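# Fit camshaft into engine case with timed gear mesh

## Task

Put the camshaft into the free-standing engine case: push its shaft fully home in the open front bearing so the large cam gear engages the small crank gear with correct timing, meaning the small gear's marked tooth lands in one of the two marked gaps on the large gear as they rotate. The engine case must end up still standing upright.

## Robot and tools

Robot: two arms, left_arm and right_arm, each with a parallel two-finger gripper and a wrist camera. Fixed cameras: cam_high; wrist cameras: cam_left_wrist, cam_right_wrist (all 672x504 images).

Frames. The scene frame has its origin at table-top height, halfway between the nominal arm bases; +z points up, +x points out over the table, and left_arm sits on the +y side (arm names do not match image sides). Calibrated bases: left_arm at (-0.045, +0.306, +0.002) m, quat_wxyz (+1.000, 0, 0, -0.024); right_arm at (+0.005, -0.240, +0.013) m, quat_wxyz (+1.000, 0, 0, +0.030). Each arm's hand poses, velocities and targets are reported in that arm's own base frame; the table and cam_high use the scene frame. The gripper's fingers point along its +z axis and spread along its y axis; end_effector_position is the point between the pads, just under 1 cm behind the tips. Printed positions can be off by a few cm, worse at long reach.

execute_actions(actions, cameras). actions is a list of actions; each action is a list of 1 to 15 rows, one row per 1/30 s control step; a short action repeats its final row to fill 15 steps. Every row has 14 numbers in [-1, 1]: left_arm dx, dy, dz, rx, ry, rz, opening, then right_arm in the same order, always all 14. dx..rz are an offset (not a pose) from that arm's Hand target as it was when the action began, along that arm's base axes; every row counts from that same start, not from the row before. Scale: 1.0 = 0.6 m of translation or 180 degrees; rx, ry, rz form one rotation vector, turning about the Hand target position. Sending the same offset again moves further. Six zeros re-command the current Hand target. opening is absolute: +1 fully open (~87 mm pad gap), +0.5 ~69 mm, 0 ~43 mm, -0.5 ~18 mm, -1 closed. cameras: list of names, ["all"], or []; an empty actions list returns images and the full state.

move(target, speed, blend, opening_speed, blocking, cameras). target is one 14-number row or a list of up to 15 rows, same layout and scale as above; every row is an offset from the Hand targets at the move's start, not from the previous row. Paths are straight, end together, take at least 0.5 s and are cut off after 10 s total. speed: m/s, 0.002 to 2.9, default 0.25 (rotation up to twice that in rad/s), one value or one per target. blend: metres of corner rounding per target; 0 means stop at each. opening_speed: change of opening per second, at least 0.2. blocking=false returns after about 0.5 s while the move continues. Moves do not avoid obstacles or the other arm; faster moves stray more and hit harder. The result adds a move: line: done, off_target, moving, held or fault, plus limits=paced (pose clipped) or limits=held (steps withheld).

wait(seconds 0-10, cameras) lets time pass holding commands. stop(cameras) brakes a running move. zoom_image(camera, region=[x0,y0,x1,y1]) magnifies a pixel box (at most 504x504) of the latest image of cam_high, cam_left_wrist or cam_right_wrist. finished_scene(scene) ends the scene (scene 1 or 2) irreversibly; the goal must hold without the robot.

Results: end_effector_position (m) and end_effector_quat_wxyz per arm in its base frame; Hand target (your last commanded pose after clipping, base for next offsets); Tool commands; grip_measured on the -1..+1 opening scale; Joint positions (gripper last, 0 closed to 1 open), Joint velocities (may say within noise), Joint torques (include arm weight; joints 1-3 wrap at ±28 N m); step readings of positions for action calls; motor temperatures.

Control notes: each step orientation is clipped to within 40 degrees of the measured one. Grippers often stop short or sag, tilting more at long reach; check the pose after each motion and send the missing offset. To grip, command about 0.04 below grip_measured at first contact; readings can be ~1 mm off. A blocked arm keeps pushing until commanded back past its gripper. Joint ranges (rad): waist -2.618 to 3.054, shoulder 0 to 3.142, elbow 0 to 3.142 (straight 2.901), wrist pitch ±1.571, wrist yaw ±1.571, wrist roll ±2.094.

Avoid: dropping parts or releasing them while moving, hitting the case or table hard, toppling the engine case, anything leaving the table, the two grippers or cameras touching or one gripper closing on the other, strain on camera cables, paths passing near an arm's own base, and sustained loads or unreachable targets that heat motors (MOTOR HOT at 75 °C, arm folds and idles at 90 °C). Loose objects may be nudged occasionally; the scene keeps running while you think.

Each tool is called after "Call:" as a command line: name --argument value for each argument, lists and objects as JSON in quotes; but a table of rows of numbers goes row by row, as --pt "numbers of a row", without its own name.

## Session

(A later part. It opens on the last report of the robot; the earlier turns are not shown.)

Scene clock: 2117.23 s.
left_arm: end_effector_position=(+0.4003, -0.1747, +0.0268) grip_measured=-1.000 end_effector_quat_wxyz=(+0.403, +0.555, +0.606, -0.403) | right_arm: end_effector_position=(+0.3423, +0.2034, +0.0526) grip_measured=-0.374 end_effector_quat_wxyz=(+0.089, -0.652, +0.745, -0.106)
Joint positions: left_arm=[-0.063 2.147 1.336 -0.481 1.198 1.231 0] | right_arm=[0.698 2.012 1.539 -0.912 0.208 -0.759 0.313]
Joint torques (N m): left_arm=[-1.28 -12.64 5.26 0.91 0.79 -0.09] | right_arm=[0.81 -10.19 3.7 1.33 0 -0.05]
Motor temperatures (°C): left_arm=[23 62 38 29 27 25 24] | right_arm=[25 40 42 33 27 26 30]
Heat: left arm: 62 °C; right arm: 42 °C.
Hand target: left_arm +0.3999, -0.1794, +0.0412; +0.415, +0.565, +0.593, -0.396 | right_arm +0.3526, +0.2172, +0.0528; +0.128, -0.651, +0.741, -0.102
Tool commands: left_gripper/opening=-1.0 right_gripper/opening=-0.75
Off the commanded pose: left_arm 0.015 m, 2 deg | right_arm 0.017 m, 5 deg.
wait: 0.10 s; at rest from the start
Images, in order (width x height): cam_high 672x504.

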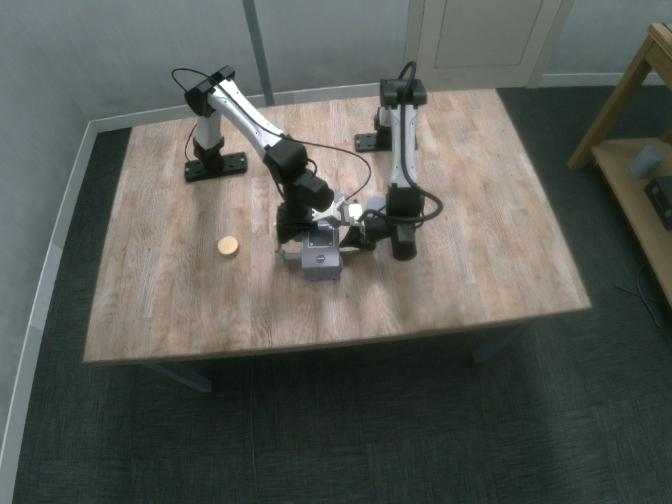

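Call:
move --target '[0,0,0,0,0,0,-1, 0,0.004,0,0,0,0,-0.75]' --speed 0.03 --cameras '["cam_right_wrist"]'

Call:
zoom_image --camera "cam_right_wrist" --region '[380, 250, 460, 330]'

Scene clock: 2141.87 s.
left_arm: end_effector_position=(+0.4003, -0.1747, +0.0268) grip_measured=-1.000 end_effector_quat_wxyz=(+0.403, +0.555, +0.606, -0.403) | right_arm: end_effector_position=(+0.3415, +0.2047, +0.0527) grip_measured=-0.374 end_effector_quat_wxyz=(+0.089, -0.653, +0.744, -0.106)
Joint positions: left_arm=[-0.063 2.147 1.336 -0.481 1.198 1.231 0] | right_arm=[0.703 2.012 1.539 -0.912 0.209 -0.758 0.313]
Joint torques (N m): left_arm=[-1.28 -12.64 5.24 0.9 0.79 -0.09] | right_arm=[0.84 -9.69 4.27 1.3 0.01 -0.04]
Motor temperatures (°C): left_arm=[23 63 37 29 27 25 24] | right_arm=[25 41 41 34 27 26 30]
Heat: left arm: 63 °C; right arm: 41 °C.
Hand target: left_arm +0.3999, -0.1794, +0.0412; +0.415, +0.565, +0.593, -0.396 | right_arm +0.3526, +0.2196, +0.0528; +0.128, -0.651, +0.741, -0.103
Off the commanded pose: left_arm 0.015 m, 2 deg | right_arm 0.019 m, 5 deg.
move: off_target (left_arm, right_arm)
Images, in order (width x height): cam_right_wrist 672x504.

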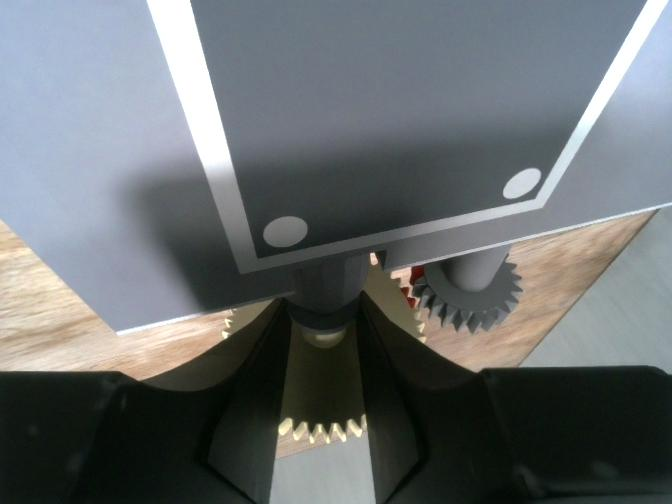

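Scaled by 6.300 from the camera's 672x504 image, which has a finer 960x720 frame.

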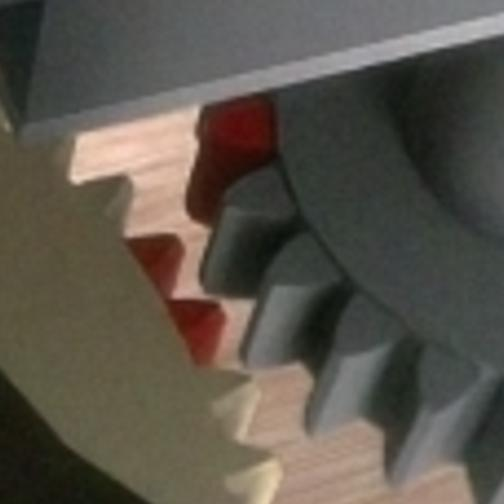

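Call:
wait --seconds 0.1 --cameras '["cam_high","cam_left_wrist"]'

Call:
zoom_image --camera "cam_high" --region '[260, 210, 380, 310]'

Call:
zoom_image --camera "cam_left_wrist" --region '[220, 220, 420, 380]'

Scene clock: 2149.00 s.
left_arm: end_effector_position=(+0.4003, -0.1747, +0.0268) grip_measured=-1.000 end_effector_quat_wxyz=(+0.403, +0.555, +0.606, -0.403) | right_arm: end_effector_position=(+0.3415, +0.2047, +0.0527) grip_measured=-0.374 end_effector_quat_wxyz=(+0.089, -0.653, +0.744, -0.106)
Joint positions: left_arm=[-0.063 2.147 1.336 -0.481 1.198 1.231 0] | right_arm=[0.703 2.012 1.539 -0.912 0.209 -0.758 0.313]
Joint torques (N m): left_arm=[-1.28 -12.64 5.27 0.9 0.79 -0.09] | right_arm=[0.88 -9.73 4.29 1.31 0.01 -0.02]
Motor temperatures (°C): left_arm=[23 63 37 29 27 25 24] | right_arm=[25 41 40 34 27 26 30]
Heat: left arm: 63 °C; right arm: 41 °C.
Hand target: left_arm +0.3999, -0.1794, +0.0412; +0.415, +0.565, +0.593, -0.396 | right_arm +0.3526, +0.2196, +0.0528; +0.128, -0.651, +0.741, -0.103
Tool commands: left_gripper/opening=-1.0 right_gripper/opening=-0.75
Off the commanded pose: left_arm 0.015 m, 2 deg | right_arm 0.019 m, 5 deg.
wait: 0.10 s; at rest from the start
Images, in order (width x height): cam_high 672x504, cam_left_wrist 672x504.

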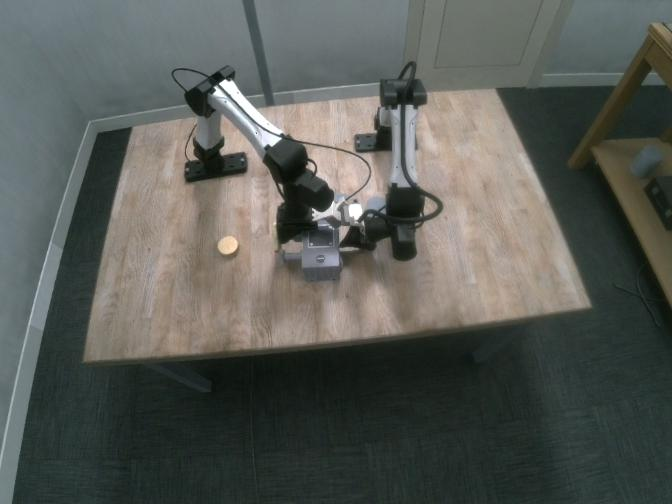

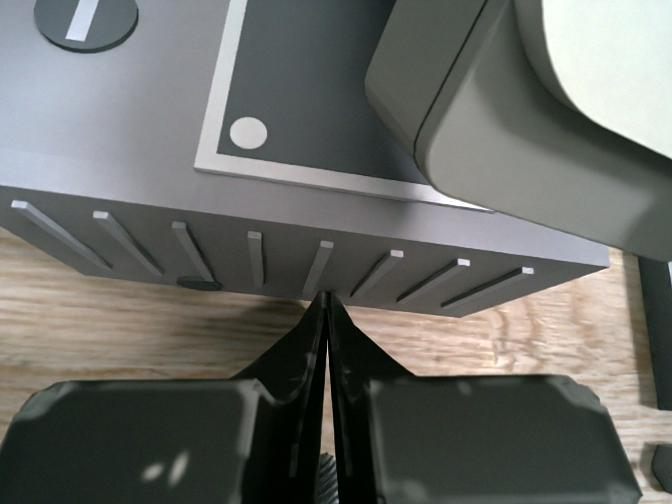

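Scaled by 4.200 from the camera's 672x504 image, which has a finer 960x720 frame.

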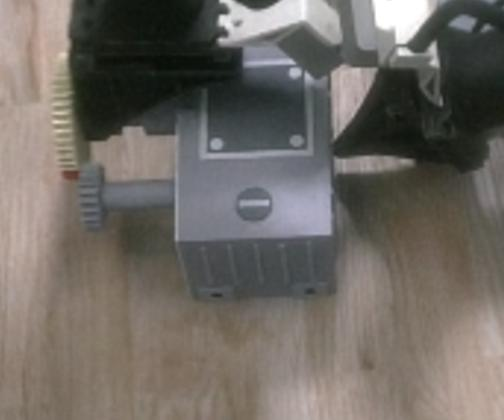

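Scaled by 2.520 from the camera's 672x504 image, which has a finer 960x720 frame.

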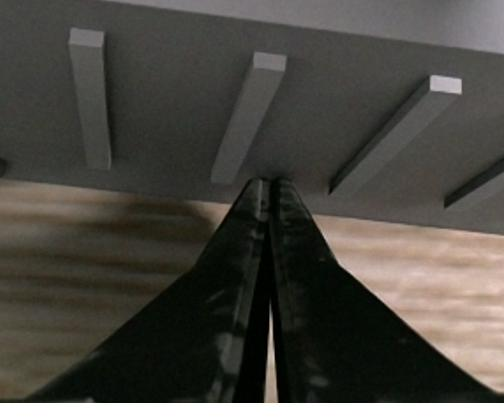

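Call:
wait --seconds 0.1 --cameras '["cam_right_wrist"]'

Call:
zoom_image --camera "cam_right_wrist" --region '[380, 250, 460, 330]'

Scene clock: 2159.70 s.
left_arm: end_effector_position=(+0.4003, -0.1747, +0.0268) grip_measured=-1.000 end_effector_quat_wxyz=(+0.403, +0.555, +0.606, -0.403) | right_arm: end_effector_position=(+0.3415, +0.2047, +0.0527) grip_measured=-0.374 end_effector_quat_wxyz=(+0.089, -0.653, +0.744, -0.106)
Joint positions: left_arm=[-0.063 2.147 1.336 -0.481 1.198 1.231 0] | right_arm=[0.703 2.012 1.539 -0.912 0.209 -0.758 0.313]
Joint torques (N m): left_arm=[-1.26 -12.64 5.26 0.91 0.79 -0.09] | right_arm=[0.87 -9.69 4.26 1.31 0.01 -0.04]
Motor temperatures (°C): left_arm=[23 63 37 29 27 25 24] | right_arm=[25 41 40 34 27 26 30]
Heat: left arm: 63 °C; right arm: 41 °C.
Hand target: left_arm +0.3999, -0.1794, +0.0412; +0.415, +0.565, +0.593, -0.396 | right_arm +0.3526, +0.2196, +0.0528; +0.128, -0.651, +0.741, -0.103
Tool commands: left_gripper/opening=-1.0 right_gripper/opening=-0.75
Off the commanded pose: left_arm 0.015 m, 2 deg | right_arm 0.019 m, 5 deg.
wait: 0.10 s; at rest from the start
Images, in order (width x height): cam_right_wrist 672x504.

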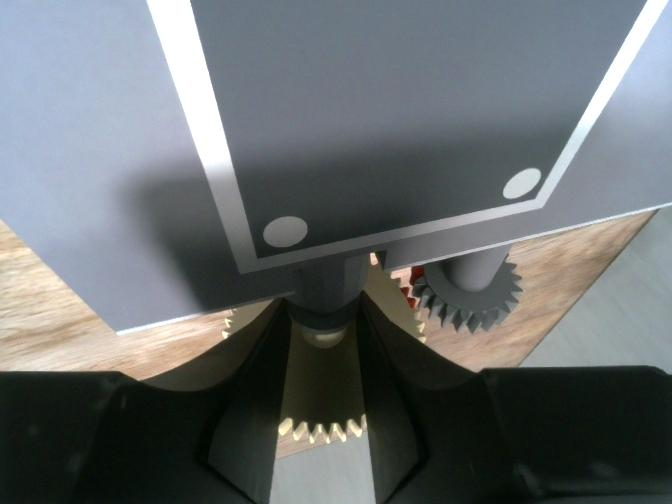

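Scaled by 6.300 from the camera's 672x504 image, which has a finer 960x720 frame.

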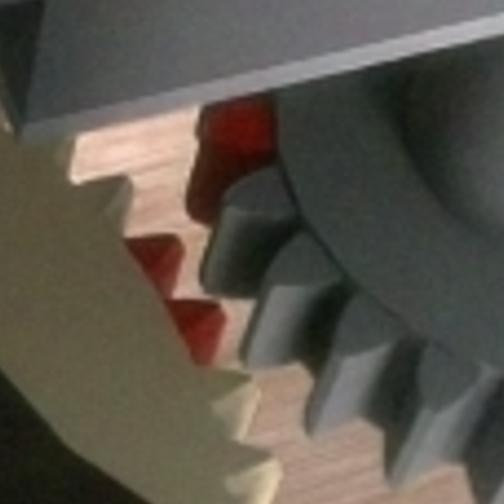

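Call:
move --target '[0,0,0,0,0,0,-1, 0,0.007,0,0,0,0,-0.75]' --speed 0.03 --cameras '["cam_right_wrist"]'

Call:
zoom_image --camera "cam_right_wrist" --region '[380, 250, 460, 330]'

Scene clock: 2168.27 s.
left_arm: end_effector_position=(+0.4003, -0.1747, +0.0268) grip_measured=-1.000 end_effector_quat_wxyz=(+0.403, +0.555, +0.606, -0.403) | right_arm: end_effector_position=(+0.3414, +0.2050, +0.0531) grip_measured=-0.374 end_effector_quat_wxyz=(+0.090, -0.653, +0.744, -0.109)
Joint positions: left_arm=[-0.063 2.147 1.336 -0.481 1.198 1.231 0] | right_arm=[0.706 2.012 1.539 -0.911 0.216 -0.754 0.313]
Joint torques (N m): left_arm=[-1.28 -12.64 5.27 0.91 0.79 -0.09] | right_arm=[1.32 -8.83 5.33 1.25 -0.05 0]
Motor temperatures (°C): left_arm=[23 64 37 29 27 25 24] | right_arm=[25 41 40 35 27 26 30]
Heat: left arm: 64 °C; right arm: 41 °C.
Hand target: left_arm +0.3999, -0.1794, +0.0412; +0.415, +0.565, +0.593, -0.396 | right_arm +0.3526, +0.2238, +0.0528; +0.128, -0.651, +0.741, -0.102
Off the commanded pose: left_arm 0.015 m, 2 deg | right_arm 0.022 m, 4 deg.
move: off_target (left_arm, right_arm)
Images, in order (width x height): cam_right_wrist 672x504.

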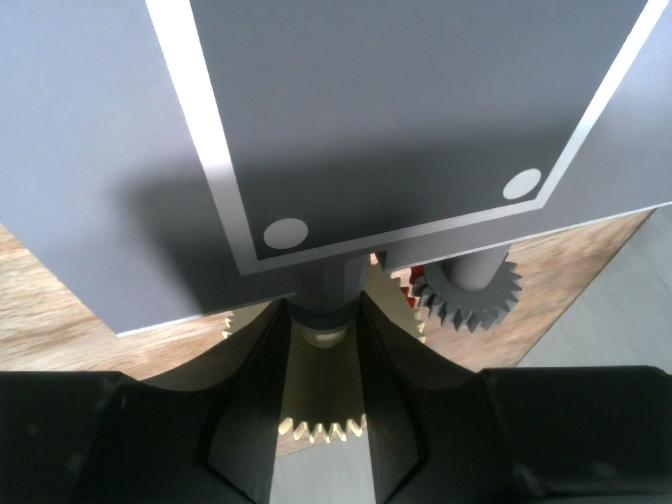

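Scaled by 6.300 from the camera's 672x504 image, which has a finer 960x720 frame.

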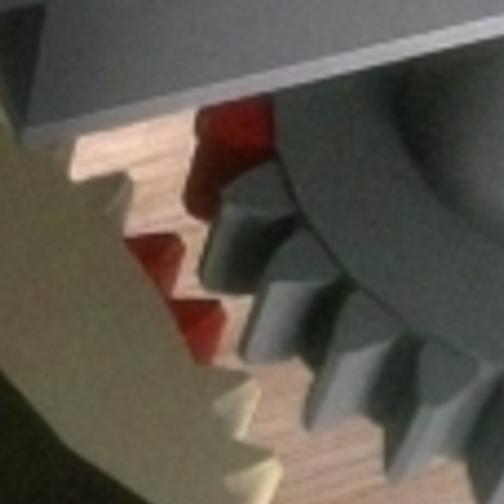

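Call:
move --pt "0 0 0 0 0 0 -1 0 -0.012 0 0 0 0 -0.75" --pt "0 0 0 0 0 0 -1 0 -0.012 0 0.003 0.022 0 -0.75" --speed 0.04 --cameras '["cam_right_wrist"]'

Call:
zoom_image --camera "cam_right_wrist" --region '[380, 250, 460, 330]'

Scene clock: 2192.07 s.
left_arm: end_effector_position=(+0.4003, -0.1747, +0.0268) grip_measured=-1.000 end_effector_quat_wxyz=(+0.403, +0.555, +0.606, -0.403) | right_arm: end_effector_position=(+0.3413, +0.2049, +0.0530) grip_measured=-0.374 end_effector_quat_wxyz=(+0.084, -0.654, +0.746, -0.089)
Joint positions: left_arm=[-0.063 2.147 1.336 -0.481 1.198 1.231 0] | right_arm=[0.688 2.021 1.563 -0.937 0.172 -0.767 0.313]
Joint torques (N m): left_arm=[-1.28 -12.64 5.26 0.9 0.78 -0.09] | right_arm=[-0.32 -7.8 7.08 0.87 -0.21 -0.1]
Motor temperatures (°C): left_arm=[23 64 37 29 27 25 24] | right_arm=[25 40 40 35 27 26 30]
Heat: left arm: 64 °C; right arm: 40 °C.
Hand target: left_arm +0.3999, -0.1794, +0.0412; +0.415, +0.565, +0.593, -0.396 | right_arm +0.3525, +0.2167, +0.0529; +0.106, -0.653, +0.746, -0.076
Off the commanded pose: left_arm 0.015 m, 2 deg | right_arm 0.016 m, 3 deg.
move: off_target (left_arm, right_arm)
Images, in order (width x height): cam_right_wrist 672x504.

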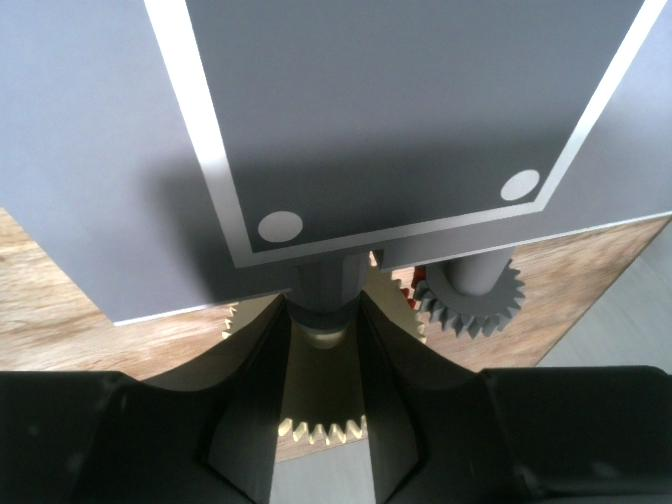

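Scaled by 6.300 from the camera's 672x504 image, which has a finer 960x720 frame.

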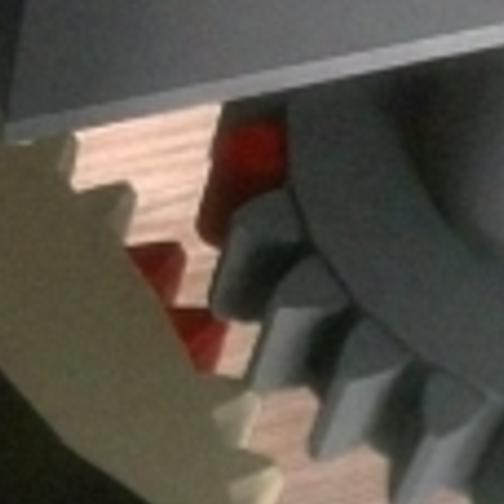

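Call:
move --target '[0,0,0,0,0,0,-1, 0,0.012,0,0.001,0.007,0,-0.75]' --speed 0.03 --cameras '["cam_right_wrist"]'

Call:
zoom_image --camera "cam_right_wrist" --region '[380, 250, 460, 330]'

Scene clock: 2199.63 s.
left_arm: end_effector_position=(+0.4003, -0.1747, +0.0268) grip_measured=-1.000 end_effector_quat_wxyz=(+0.403, +0.555, +0.606, -0.403) | right_arm: end_effector_position=(+0.3413, +0.2055, +0.0530) grip_measured=-0.374 end_effector_quat_wxyz=(+0.067, -0.656, +0.746, -0.087)
Joint positions: left_arm=[-0.063 2.147 1.336 -0.481 1.198 1.231 0] | right_arm=[0.688 2.053 1.611 -0.987 0.168 -0.767 0.313]
Joint torques (N m): left_arm=[-1.28 -12.63 5.27 0.9 0.79 -0.09] | right_arm=[0.28 -8.12 7.2 0.92 -0.37 -0.01]
Motor temperatures (°C): left_arm=[23 64 37 29 27 25 24] | right_arm=[25 40 41 34 27 26 30]
Heat: left arm: 64 °C; right arm: 41 °C.
Hand target: left_arm +0.3999, -0.1794, +0.0412; +0.415, +0.565, +0.593, -0.396 | right_arm +0.3525, +0.2237, +0.0528; +0.098, -0.654, +0.747, -0.068
Off the commanded pose: left_arm 0.015 m, 2 deg | right_arm 0.021 m, 4 deg.
move: off_target (left_arm, right_arm)
Images, in order (width x height): cam_right_wrist 672x504.

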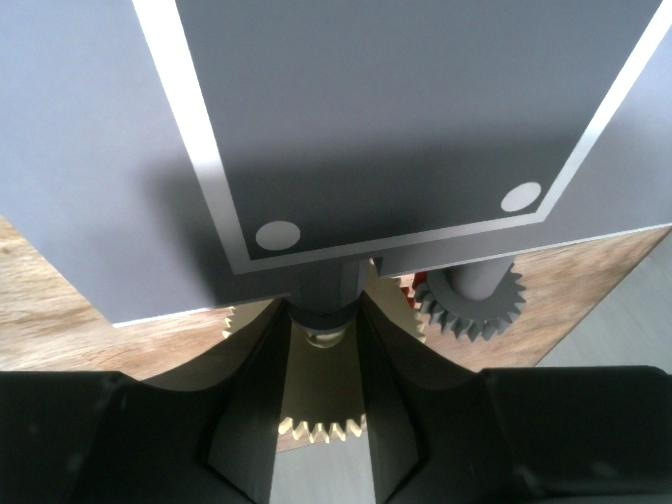

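Scaled by 6.300 from the camera's 672x504 image, which has a finer 960x720 frame.

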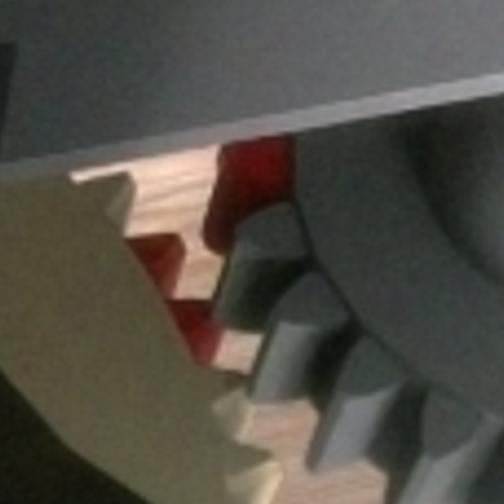

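Call:
move --target '[0,0,0,0,0,0,-1, 0,0.01,0,0,0,0,-0.75]' --speed 0.03 --cameras '["cam_right_wrist"]'

Call:
zoom_image --camera "cam_right_wrist" --region '[380, 250, 460, 330]'

Scene clock: 2208.77 s.
left_arm: end_effector_position=(+0.4003, -0.1747, +0.0268) grip_measured=-1.000 end_effector_quat_wxyz=(+0.403, +0.555, +0.606, -0.403) | right_arm: end_effector_position=(+0.3415, +0.2074, +0.0528) grip_measured=-0.374 end_effector_quat_wxyz=(+0.063, -0.655, +0.749, -0.083)
Joint positions: left_arm=[-0.063 2.147 1.336 -0.481 1.198 1.231 0] | right_arm=[0.688 2.067 1.634 -1.005 0.162 -0.76 0.313]
Joint torques (N m): left_arm=[-1.29 -12.63 5.26 0.9 0.79 -0.09] | right_arm=[1.33 -8.09 7.2 0.96 -0.29 0.03]
Motor temperatures (°C): left_arm=[23 64 37 29 27 25 24] | right_arm=[25 40 41 34 27 26 30]
Heat: left arm: 64 °C; right arm: 41 °C.
Hand target: left_arm +0.3999, -0.1794, +0.0412; +0.415, +0.565, +0.593, -0.396 | right_arm +0.3525, +0.2297, +0.0527; +0.098, -0.654, +0.747, -0.068
Off the commanded pose: left_arm 0.015 m, 2 deg | right_arm 0.025 m, 4 deg.
move: off_target (left_arm, right_arm)
Images, in order (width x height): cam_right_wrist 672x504.

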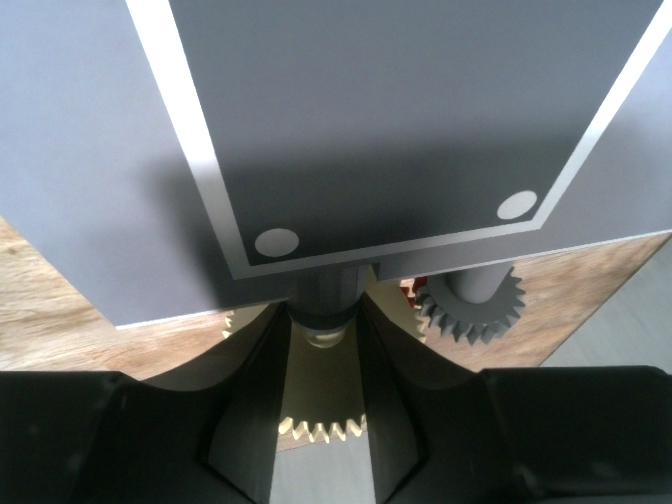

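Scaled by 6.300 from the camera's 672x504 image, which has a finer 960x720 frame.

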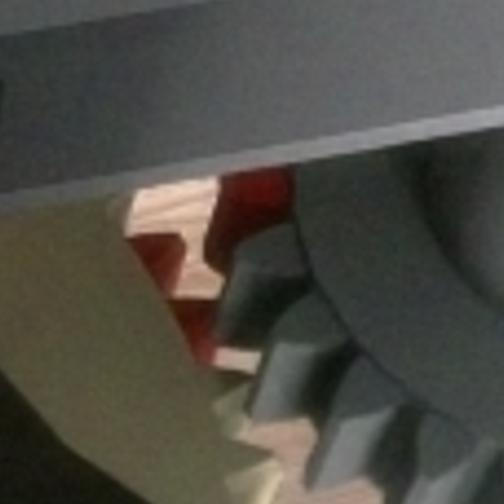

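Call:
move --target '[0,0,0,0,0,0,-1, 0,0.007,0,0.002,0,0,-0.75]' --speed 0.03 --cameras '["cam_right_wrist"]'

Call:
zoom_image --camera "cam_right_wrist" --region '[380, 250, 460, 330]'

Scene clock: 2217.87 s.
left_arm: end_effector_position=(+0.4003, -0.1747, +0.0268) grip_measured=-1.000 end_effector_quat_wxyz=(+0.403, +0.555, +0.606, -0.403) | right_arm: end_effector_position=(+0.3418, +0.2117, +0.0530) grip_measured=-0.374 end_effector_quat_wxyz=(+0.066, -0.654, +0.749, -0.081)
Joint positions: left_arm=[-0.063 2.147 1.336 -0.481 1.198 1.231 0] | right_arm=[0.694 2.074 1.645 -1.005 0.159 -0.752 0.313]
Joint torques (N m): left_arm=[-1.28 -12.64 5.27 0.9 0.79 -0.09] | right_arm=[1.33 -8.16 7.23 0.96 -0.29 0.03]
Motor temperatures (°C): left_arm=[23 65 37 29 27 25 24] | right_arm=[25 40 41 33 27 26 30]
Heat: left arm: 65 °C; right arm: 41 °C.
Hand target: left_arm +0.3999, -0.1794, +0.0412; +0.415, +0.565, +0.593, -0.396 | right_arm +0.3525, +0.2340, +0.0528; +0.101, -0.654, +0.747, -0.066
Off the commanded pose: left_arm 0.015 m, 2 deg | right_arm 0.025 m, 4 deg.
move: off_target (left_arm, right_arm)
Images, in order (width x height): cam_right_wrist 672x504.

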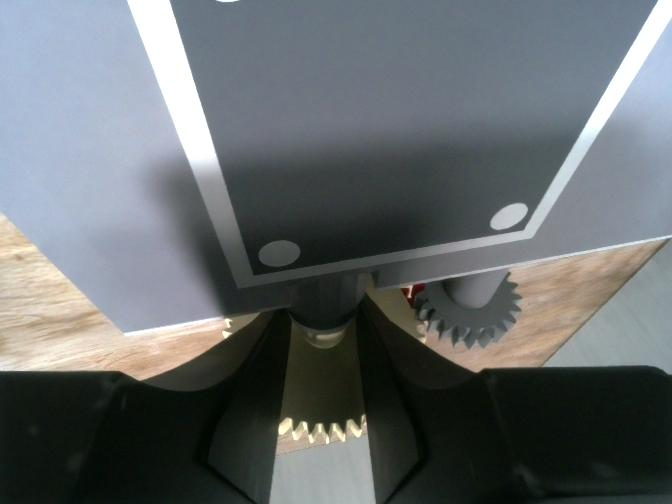

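Scaled by 6.300 from the camera's 672x504 image, which has a finer 960x720 frame.

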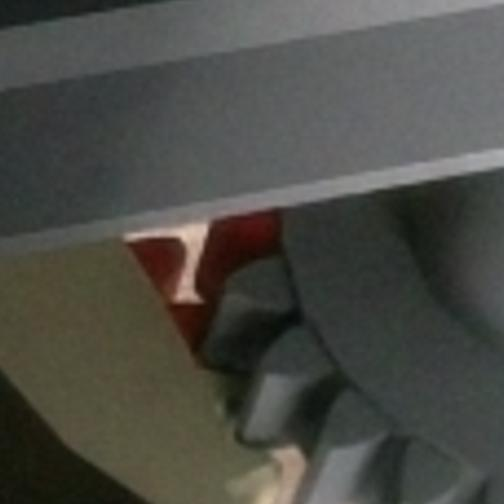

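Call:
move --target '[0,0,0,0,0,0,-1, 0,0.006,0,0,0,0,-0.75]' --speed 0.03 --cameras '["cam_right_wrist","cam_high"]'

Call:
zoom_image --camera "cam_right_wrist" --region '[390, 270, 450, 330]'

Call:
zoom_image --camera "cam_high" --region '[255, 220, 305, 270]'

Scene clock: 2232.20 s.
left_arm: end_effector_position=(+0.4003, -0.1747, +0.0268) grip_measured=-1.000 end_effector_quat_wxyz=(+0.403, +0.555, +0.606, -0.403) | right_arm: end_effector_position=(+0.3417, +0.2120, +0.0531) grip_measured=-0.374 end_effector_quat_wxyz=(+0.062, -0.653, +0.750, -0.083)
Joint positions: left_arm=[-0.063 2.147 1.336 -0.481 1.198 1.231 0] | right_arm=[0.696 2.082 1.658 -1.018 0.163 -0.748 0.313]
Joint torques (N m): left_arm=[-1.28 -12.64 5.26 0.91 0.79 -0.09] | right_arm=[1.74 -8.28 7.32 1 -0.31 0.03]
Motor temperatures (°C): left_arm=[23 65 36 29 27 25 24] | right_arm=[25 39 41 33 27 26 30]
Heat: left arm: 65 °C; right arm: 41 °C.
Hand target: left_arm +0.3999, -0.1794, +0.0412; +0.415, +0.565, +0.593, -0.396 | right_arm +0.3525, +0.2376, +0.0529; +0.101, -0.654, +0.747, -0.066
Off the commanded pose: left_arm 0.015 m, 2 deg | right_arm 0.028 m, 5 deg.
move: off_target (left_arm, right_arm)
Images, in order (width x height): cam_high 672x504, cam_right_wrist 672x504.

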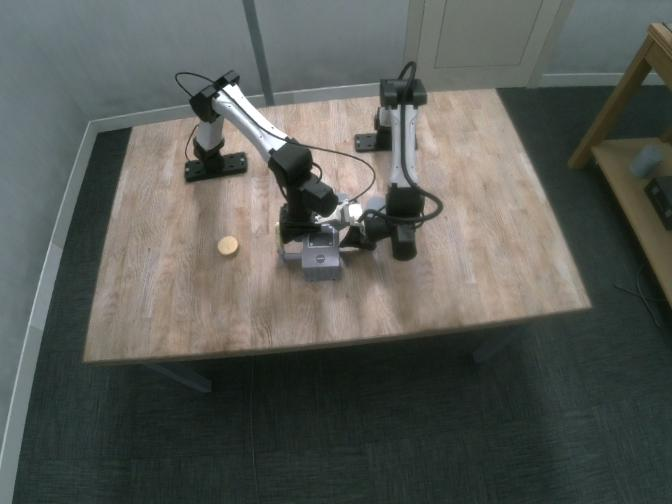

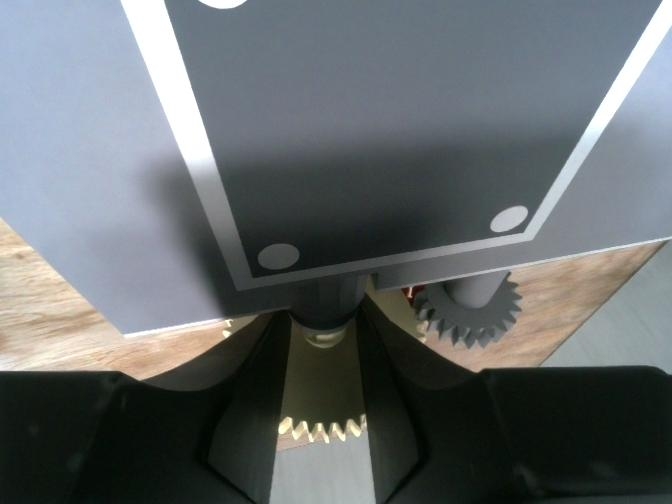

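Scaled by 8.400 from the camera's 672x504 image, which has a finer 960x720 frame.

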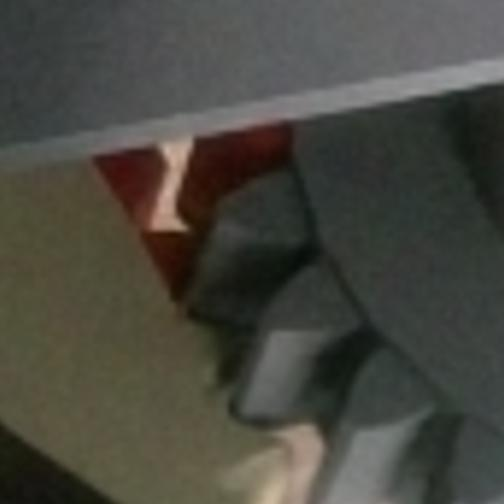

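Scaled by 10.080 from the camera's 672x504 image, which has a finer 960x720 frame.

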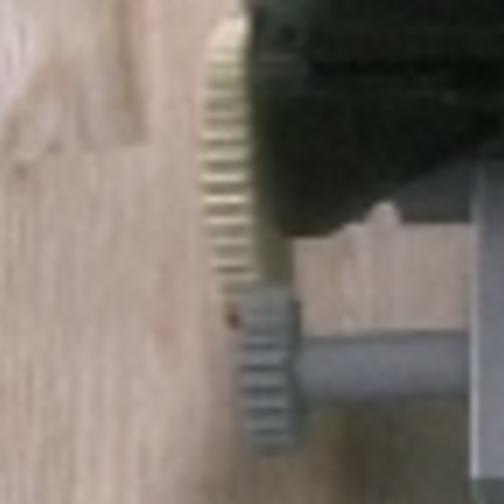

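Call:
move --target '[0,0,0,0,0,0,-1, 0,0.003,0,0.001,0.01,0,-0.75]' --speed 0.03

Call:
move --target '[0,0,0,0,0,0,-1, 0,0.003,0,0.0,-0.016,0,-0.75]' --speed 0.03 --cameras '["cam_right_wrist","cam_high"]'

Call:
zoom_image --camera "cam_right_wrist" --region '[390, 270, 450, 330]'

Call:
zoom_image --camera "cam_high" --region '[255, 220, 305, 270]'

Scene clock: 2247.20 s.
left_arm: end_effector_position=(+0.4003, -0.1747, +0.0268) grip_measured=-1.000 end_effector_quat_wxyz=(+0.403, +0.555, +0.606, -0.403) | right_arm: end_effector_position=(+0.3416, +0.2120, +0.0532) grip_measured=-0.374 end_effector_quat_wxyz=(+0.048, -0.654, +0.750, -0.082)
Joint positions: left_arm=[-0.063 2.147 1.336 -0.481 1.198 1.231 0] | right_arm=[0.696 2.11 1.701 -1.062 0.162 -0.747 0.313]
Joint torques (N m): left_arm=[-1.28 -12.64 5.26 0.9 0.79 -0.09] | right_arm=[1.2 -8.64 7.46 0.96 -0.56 0]
Motor temperatures (°C): left_arm=[23 65 36 29 27 25 24] | right_arm=[25 40 43 33 27 26 30]
Heat: left arm: 65 °C; right arm: 43 °C.
Hand target: left_arm +0.3999, -0.1794, +0.0412; +0.415, +0.565, +0.593, -0.396 | right_arm +0.3525, +0.2394, +0.0528; +0.090, -0.655, +0.749, -0.054
Off the commanded pose: left_arm 0.015 m, 2 deg | right_arm 0.030 m, 6 deg.
move: off_target (left_arm, right_arm)

Scene clock: 2248.33 s.
left_arm: end_effector_position=(+0.4003, -0.1747, +0.0268) grip_measured=-1.000 end_effector_quat_wxyz=(+0.403, +0.555, +0.606, -0.403) | right_arm: end_effector_position=(+0.3425, +0.2170, +0.0533) grip_measured=-0.374 end_effector_quat_wxyz=(+0.056, -0.654, +0.749, -0.087)
Joint positions: left_arm=[-0.063 2.147 1.336 -0.481 1.198 1.231 0] | right_arm=[0.708 2.11 1.7 -1.045 0.174 -0.738 0.313]
Joint torques (N m): left_arm=[-1.28 -12.64 5.26 0.9 0.79 -0.09] | right_arm=[1.57 -11.15 4.01 1.35 -0.29 0.03]
Motor temperatures (°C): left_arm=[23 65 36 29 27 25 24] | right_arm=[25 40 43 33 27 26 30]
Heat: left arm: 65 °C; right arm: 43 °C.
Hand target: left_arm +0.3999, -0.1794, +0.0412; +0.415, +0.565, +0.593, -0.396 | right_arm +0.3526, +0.2412, +0.0528; +0.109, -0.653, +0.746, -0.071
Off the commanded pose: left_arm 0.015 m, 2 deg | right_arm 0.026 m, 6 deg.
move: off_target (left_arm, right_arm)
Images, in order (width x height): cam_high 672x504, cam_right_wrist 672x504.

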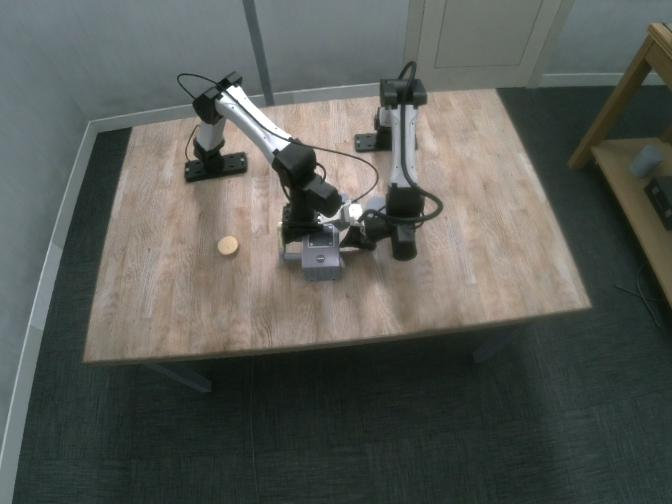

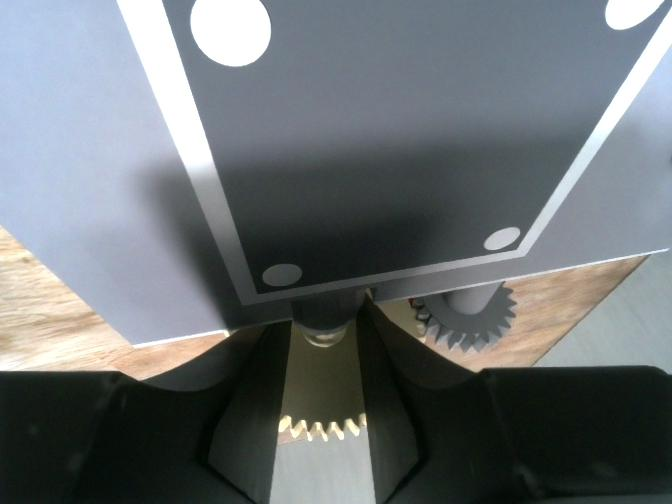

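Scaled by 8.400 from the camera's 672x504 image, which has a finer 960x720 frame.

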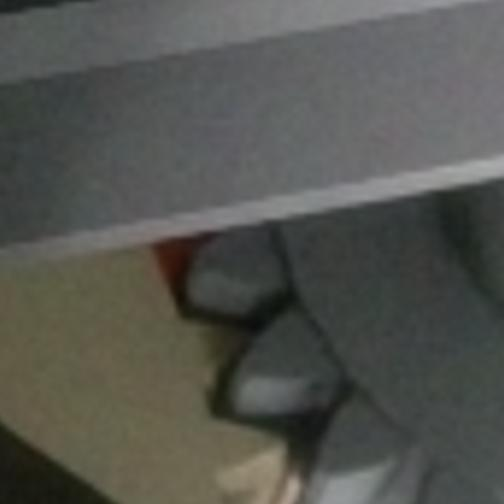

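Scaled by 10.080 from the camera's 672x504 image, which has a finer 960x720 frame.

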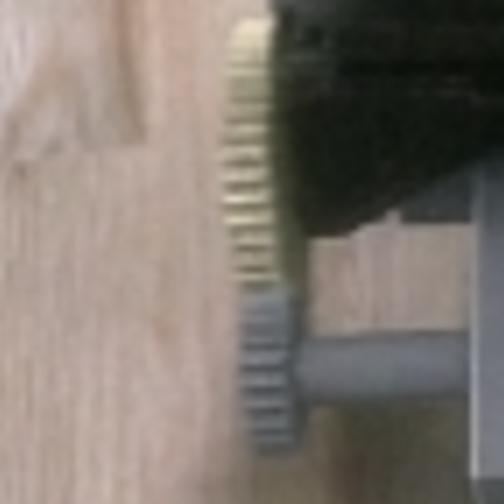

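Call:
move --target '[0,0,0,0,0,0,-1, 0,0.005,0,0,0,0,-0.75]' --speed 0.03 --cameras '["cam_right_wrist","cam_high"]'

Call:
zoom_image --camera "cam_right_wrist" --region '[280, 250, 460, 360]'

Call:
zoom_image --camera "cam_high" --region '[255, 220, 305, 270]'

Scene clock: 2255.27 s.
left_arm: end_effector_position=(+0.4003, -0.1747, +0.0268) grip_measured=-1.000 end_effector_quat_wxyz=(+0.403, +0.555, +0.606, -0.403) | right_arm: end_effector_position=(+0.3424, +0.2170, +0.0533) grip_measured=-0.374 end_effector_quat_wxyz=(+0.056, -0.653, +0.750, -0.087)
Joint positions: left_arm=[-0.063 2.147 1.336 -0.481 1.198 1.231 0] | right_arm=[0.708 2.11 1.7 -1.045 0.174 -0.735 0.313]
Joint torques (N m): left_arm=[-1.29 -12.64 5.24 0.9 0.78 -0.09] | right_arm=[2.06 -10.56 4.78 1.32 -0.29 0.04]
Motor temperatures (°C): left_arm=[23 65 36 29 27 25 24] | right_arm=[25 41 43 34 27 26 30]
Heat: left arm: 65 °C; right arm: 43 °C.
Hand target: left_arm +0.3999, -0.1794, +0.0412; +0.415, +0.565, +0.593, -0.396 | right_arm +0.3526, +0.2442, +0.0528; +0.109, -0.653, +0.746, -0.071
Off the commanded pose: left_arm 0.015 m, 2 deg | right_arm 0.029 m, 6 deg.
move: off_target (left_arm, right_arm)
Images, in order (width x height): cam_high 672x504, cam_right_wrist 672x504.

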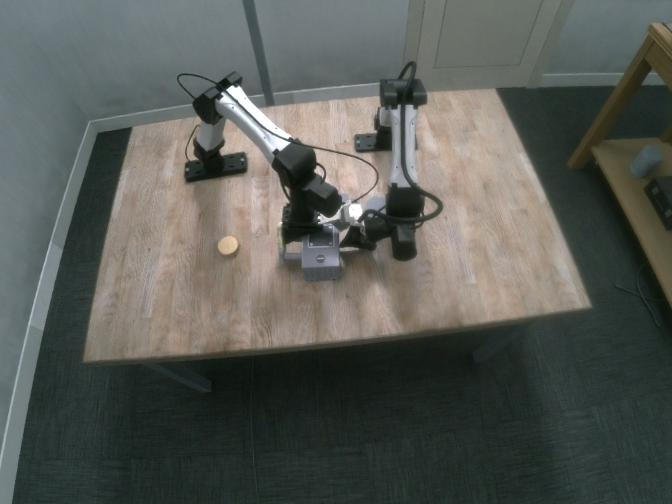

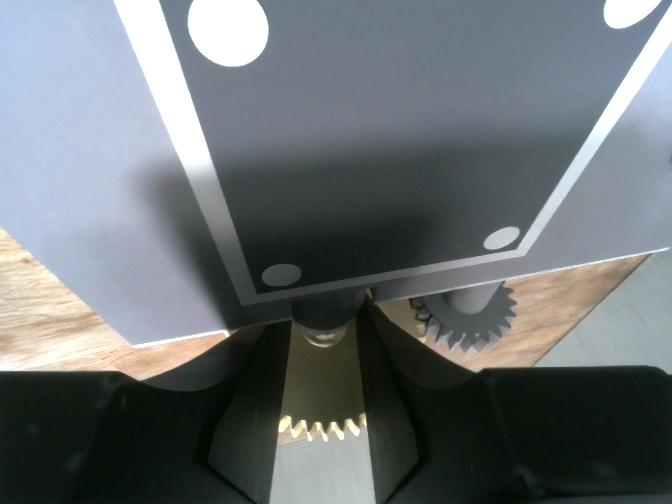

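Scaled by 2.800 from the camera's 672x504 image, which has a finer 960x720 frame.

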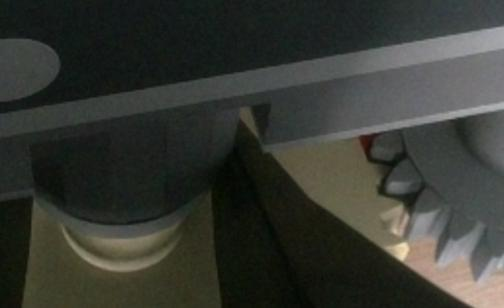

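Scaled by 10.080 from the camera's 672x504 image, which has a finer 960x720 frame.

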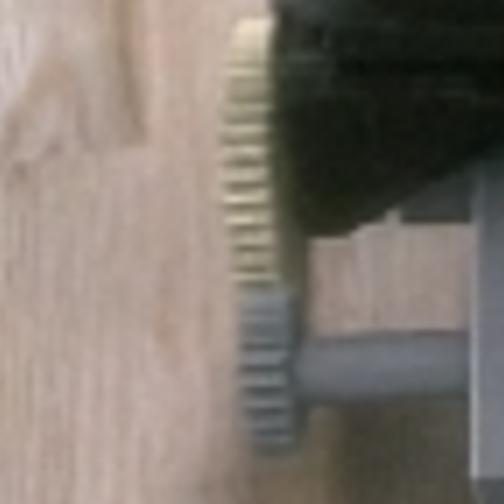

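Call:
zoom_image --camera "cam_right_wrist" --region '[395, 280, 445, 340]'

Call:
zoom_image --camera "cam_right_wrist" --region '[280, 280, 380, 360]'

Scaled by 8.400 from the camera's 672x504 image, which has a finer 960x720 frame.

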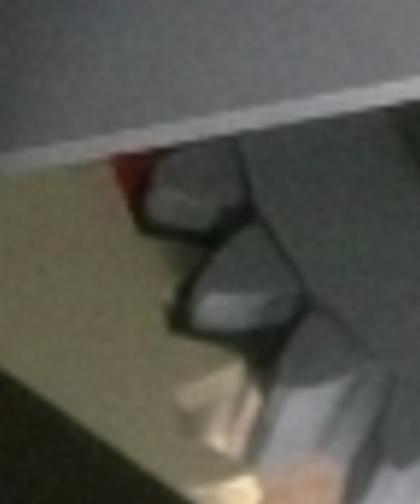

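Scaled by 5.040 from the camera's 672x504 image, which has a finer 960x720 frame.

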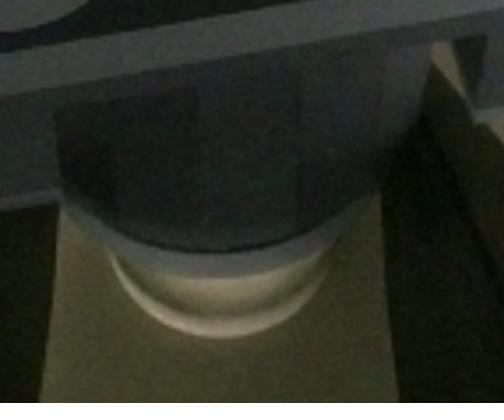

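Call:
move --target '[0,0,0,0,0,0,-1, 0,0.007,0,0.001,0.01,0,-0.75]' --speed 0.03

Call:
move --target '[0,0,0,0,0,0,-1, 0,0.003,0,0.0,-0.016,0,-0.75]' --speed 0.03 --cameras '["cam_right_wrist","cam_left_wrist"]'

Call:
zoom_image --camera "cam_right_wrist" --region '[395, 280, 445, 340]'

Call:
zoom_image --camera "cam_right_wrist" --region '[280, 280, 380, 360]'

Scene clock: 2278.80 s.
left_arm: end_effector_position=(+0.4003, -0.1747, +0.0268) grip_measured=-1.000 end_effector_quat_wxyz=(+0.403, +0.555, +0.606, -0.403) | right_arm: end_effector_position=(+0.3422, +0.2170, +0.0533) grip_measured=-0.374 end_effector_quat_wxyz=(+0.052, -0.653, +0.750, -0.087)
Joint positions: left_arm=[-0.063 2.147 1.336 -0.481 1.198 1.231 0] | right_arm=[0.708 2.117 1.711 -1.057 0.173 -0.733 0.313]
Joint torques (N m): left_arm=[-1.29 -12.64 5.26 0.9 0.79 -0.09] | right_arm=[1.91 -8.75 7.51 1.03 -0.53 0.05]
Motor temperatures (°C): left_arm=[23 66 36 29 27 25 24] | right_arm=[25 43 41 35 27 26 30]
Heat: left arm: 66 °C; right arm: 43 °C.
Hand target: left_arm +0.3999, -0.1794, +0.0412; +0.415, +0.565, +0.593, -0.396 | right_arm +0.3525, +0.2483, +0.0528; +0.098, -0.654, +0.748, -0.059
Off the commanded pose: left_arm 0.015 m, 2 deg | right_arm 0.033 m, 6 deg.
move: off_target (left_arm, right_arm)

Scene clock: 2279.53 s.
left_arm: end_effector_position=(+0.4003, -0.1747, +0.0268) grip_measured=-1.000 end_effector_quat_wxyz=(+0.403, +0.555, +0.606, -0.403) | right_arm: end_effector_position=(+0.3418, +0.2160, +0.0537) grip_measured=-0.374 end_effector_quat_wxyz=(+0.050, -0.653, +0.750, -0.090)
Joint positions: left_arm=[-0.063 2.147 1.336 -0.481 1.198 1.231 0] | right_arm=[0.71 2.117 1.711 -1.061 0.18 -0.732 0.313]
Joint torques (N m): left_arm=[-1.29 -12.64 5.24 0.91 0.79 -0.09] | right_arm=[0.25 -9.98 4.81 0.47 0.05 -0.04]
Motor temperatures (°C): left_arm=[23 66 36 29 27 25 24] | right_arm=[25 43 41 35 27 26 30]
Heat: left arm: 66 °C; right arm: 43 °C.
Hand target: left_arm +0.3999, -0.1794, +0.0412; +0.415, +0.565, +0.593, -0.396 | right_arm +0.3421, +0.2173, +0.0535; +0.052, -0.653, +0.750, -0.089 (not the last commanded pose)
Off the commanded pose: left_arm 0.015 m, 2 deg | right_arm 0.036 m, 8 deg.
move: held (right_arm; a check stopped the path), off_target (left_arm); limits=held
pose unreachable (right arm): on one or more control steps of this call, first in action 0 (counted from 0), this arm could not follow its commanded pose, so it was not sent that pose on those steps. It may still have moved: this result reports where it is.
cause: moving toward the commanded pose would bring a part of the arm too close to another arm (this arm's wrist (the part past joint 4) and the left arm's wrist camera, along the way the arms are being sent, or toward where that arm still pushes).
Images, in order (width x height): cam_left_wrist 672x504, cam_right_wrist 672x504.

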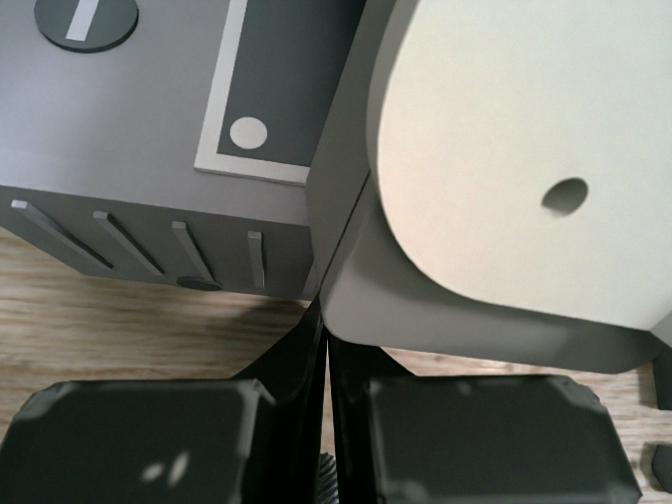

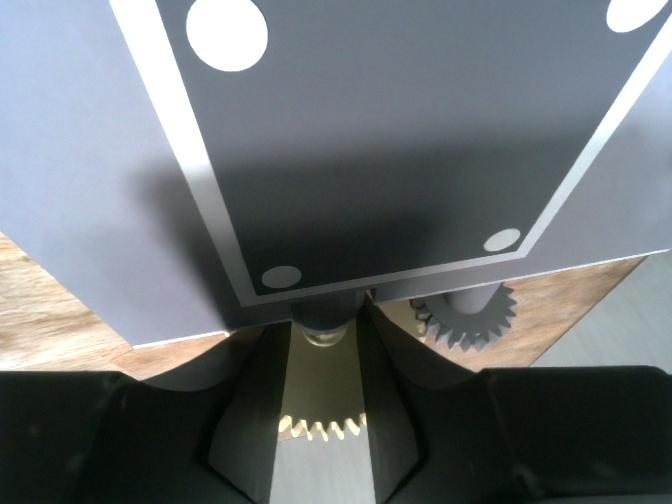

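Scaled by 8.400 from the camera's 672x504 image, which has a finer 960x720 frame.

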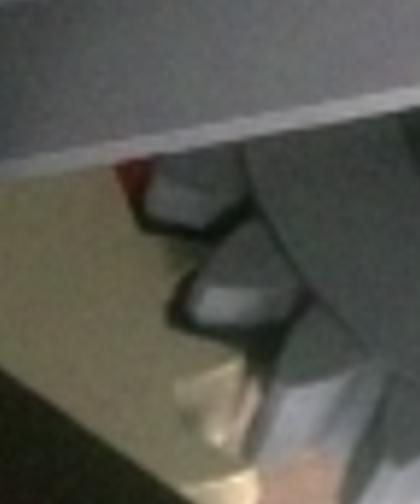

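Scaled by 5.040 from the camera's 672x504 image, which has a finer 960x720 frame.

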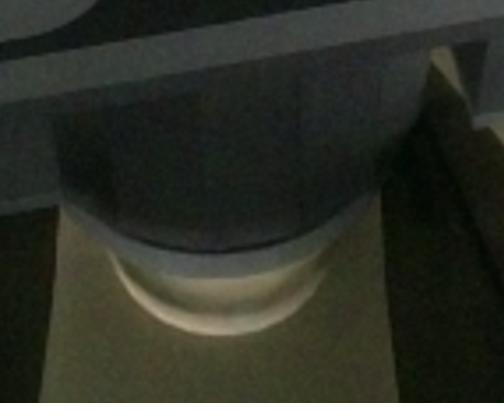

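Call:
move --target '[0,0,0,0,0,0,-1, 0,0,0,0,0,0,-0.1]' --opening_speed 0.3 --cameras '["cam_right_wrist","cam_high"]'

Call:
zoom_image --camera "cam_right_wrist" --region '[280, 250, 460, 360]'

Scene clock: 2295.03 s.
left_arm: end_effector_position=(+0.4003, -0.1747, +0.0268) grip_measured=-1.000 end_effector_quat_wxyz=(+0.403, +0.555, +0.606, -0.403) | right_arm: end_effector_position=(+0.3418, +0.2159, +0.0537) grip_measured=-0.100 end_effector_quat_wxyz=(+0.050, -0.653, +0.750, -0.091)
Joint positions: left_arm=[-0.063 2.147 1.336 -0.481 1.198 1.231 0] | right_arm=[0.71 2.117 1.711 -1.062 0.181 -0.732 0.45]
Joint torques (N m): left_arm=[-1.28 -12.64 5.26 0.9 0.79 -0.09] | right_arm=[0.27 -10 4.81 0.48 0.06 -0.04]
Motor temperatures (°C): left_arm=[23 66 36 29 27 25 24] | right_arm=[25 41 41 33 27 26 30]
Heat: left arm: 66 °C; right arm: 41 °C.
Hand target: left_arm +0.3999, -0.1794, +0.0412; +0.415, +0.565, +0.593, -0.396 | right_arm +0.3421, +0.2172, +0.0535; +0.052, -0.653, +0.750, -0.089
Off the commanded pose: left_arm 0.015 m, 2 deg | right_arm 0.001 m, 0 deg.
move: off_target (left_arm)
Images, in order (width x height): cam_high 672x504, cam_right_wrist 672x504.

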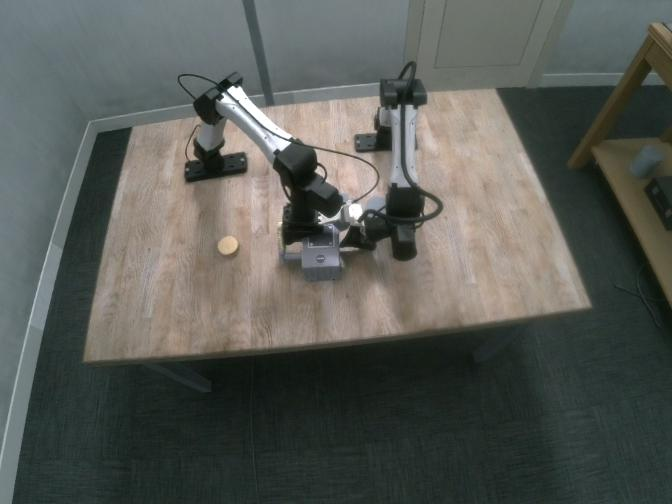

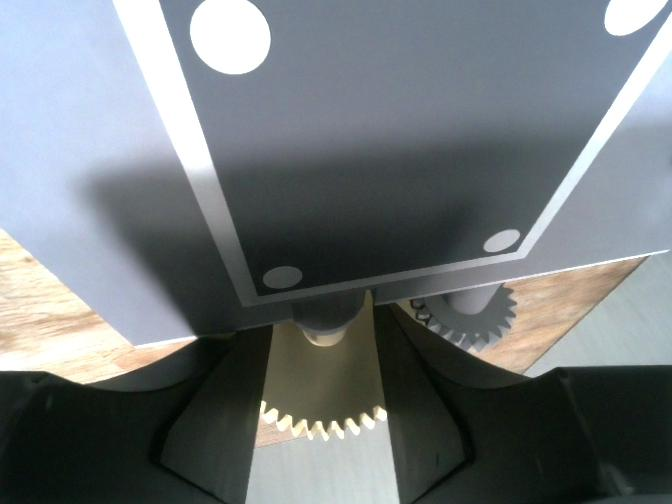

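Scaled by 2.800 from the camera's 672x504 image, which has a finer 960x720 frame.

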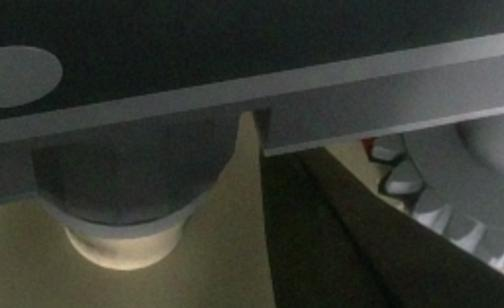

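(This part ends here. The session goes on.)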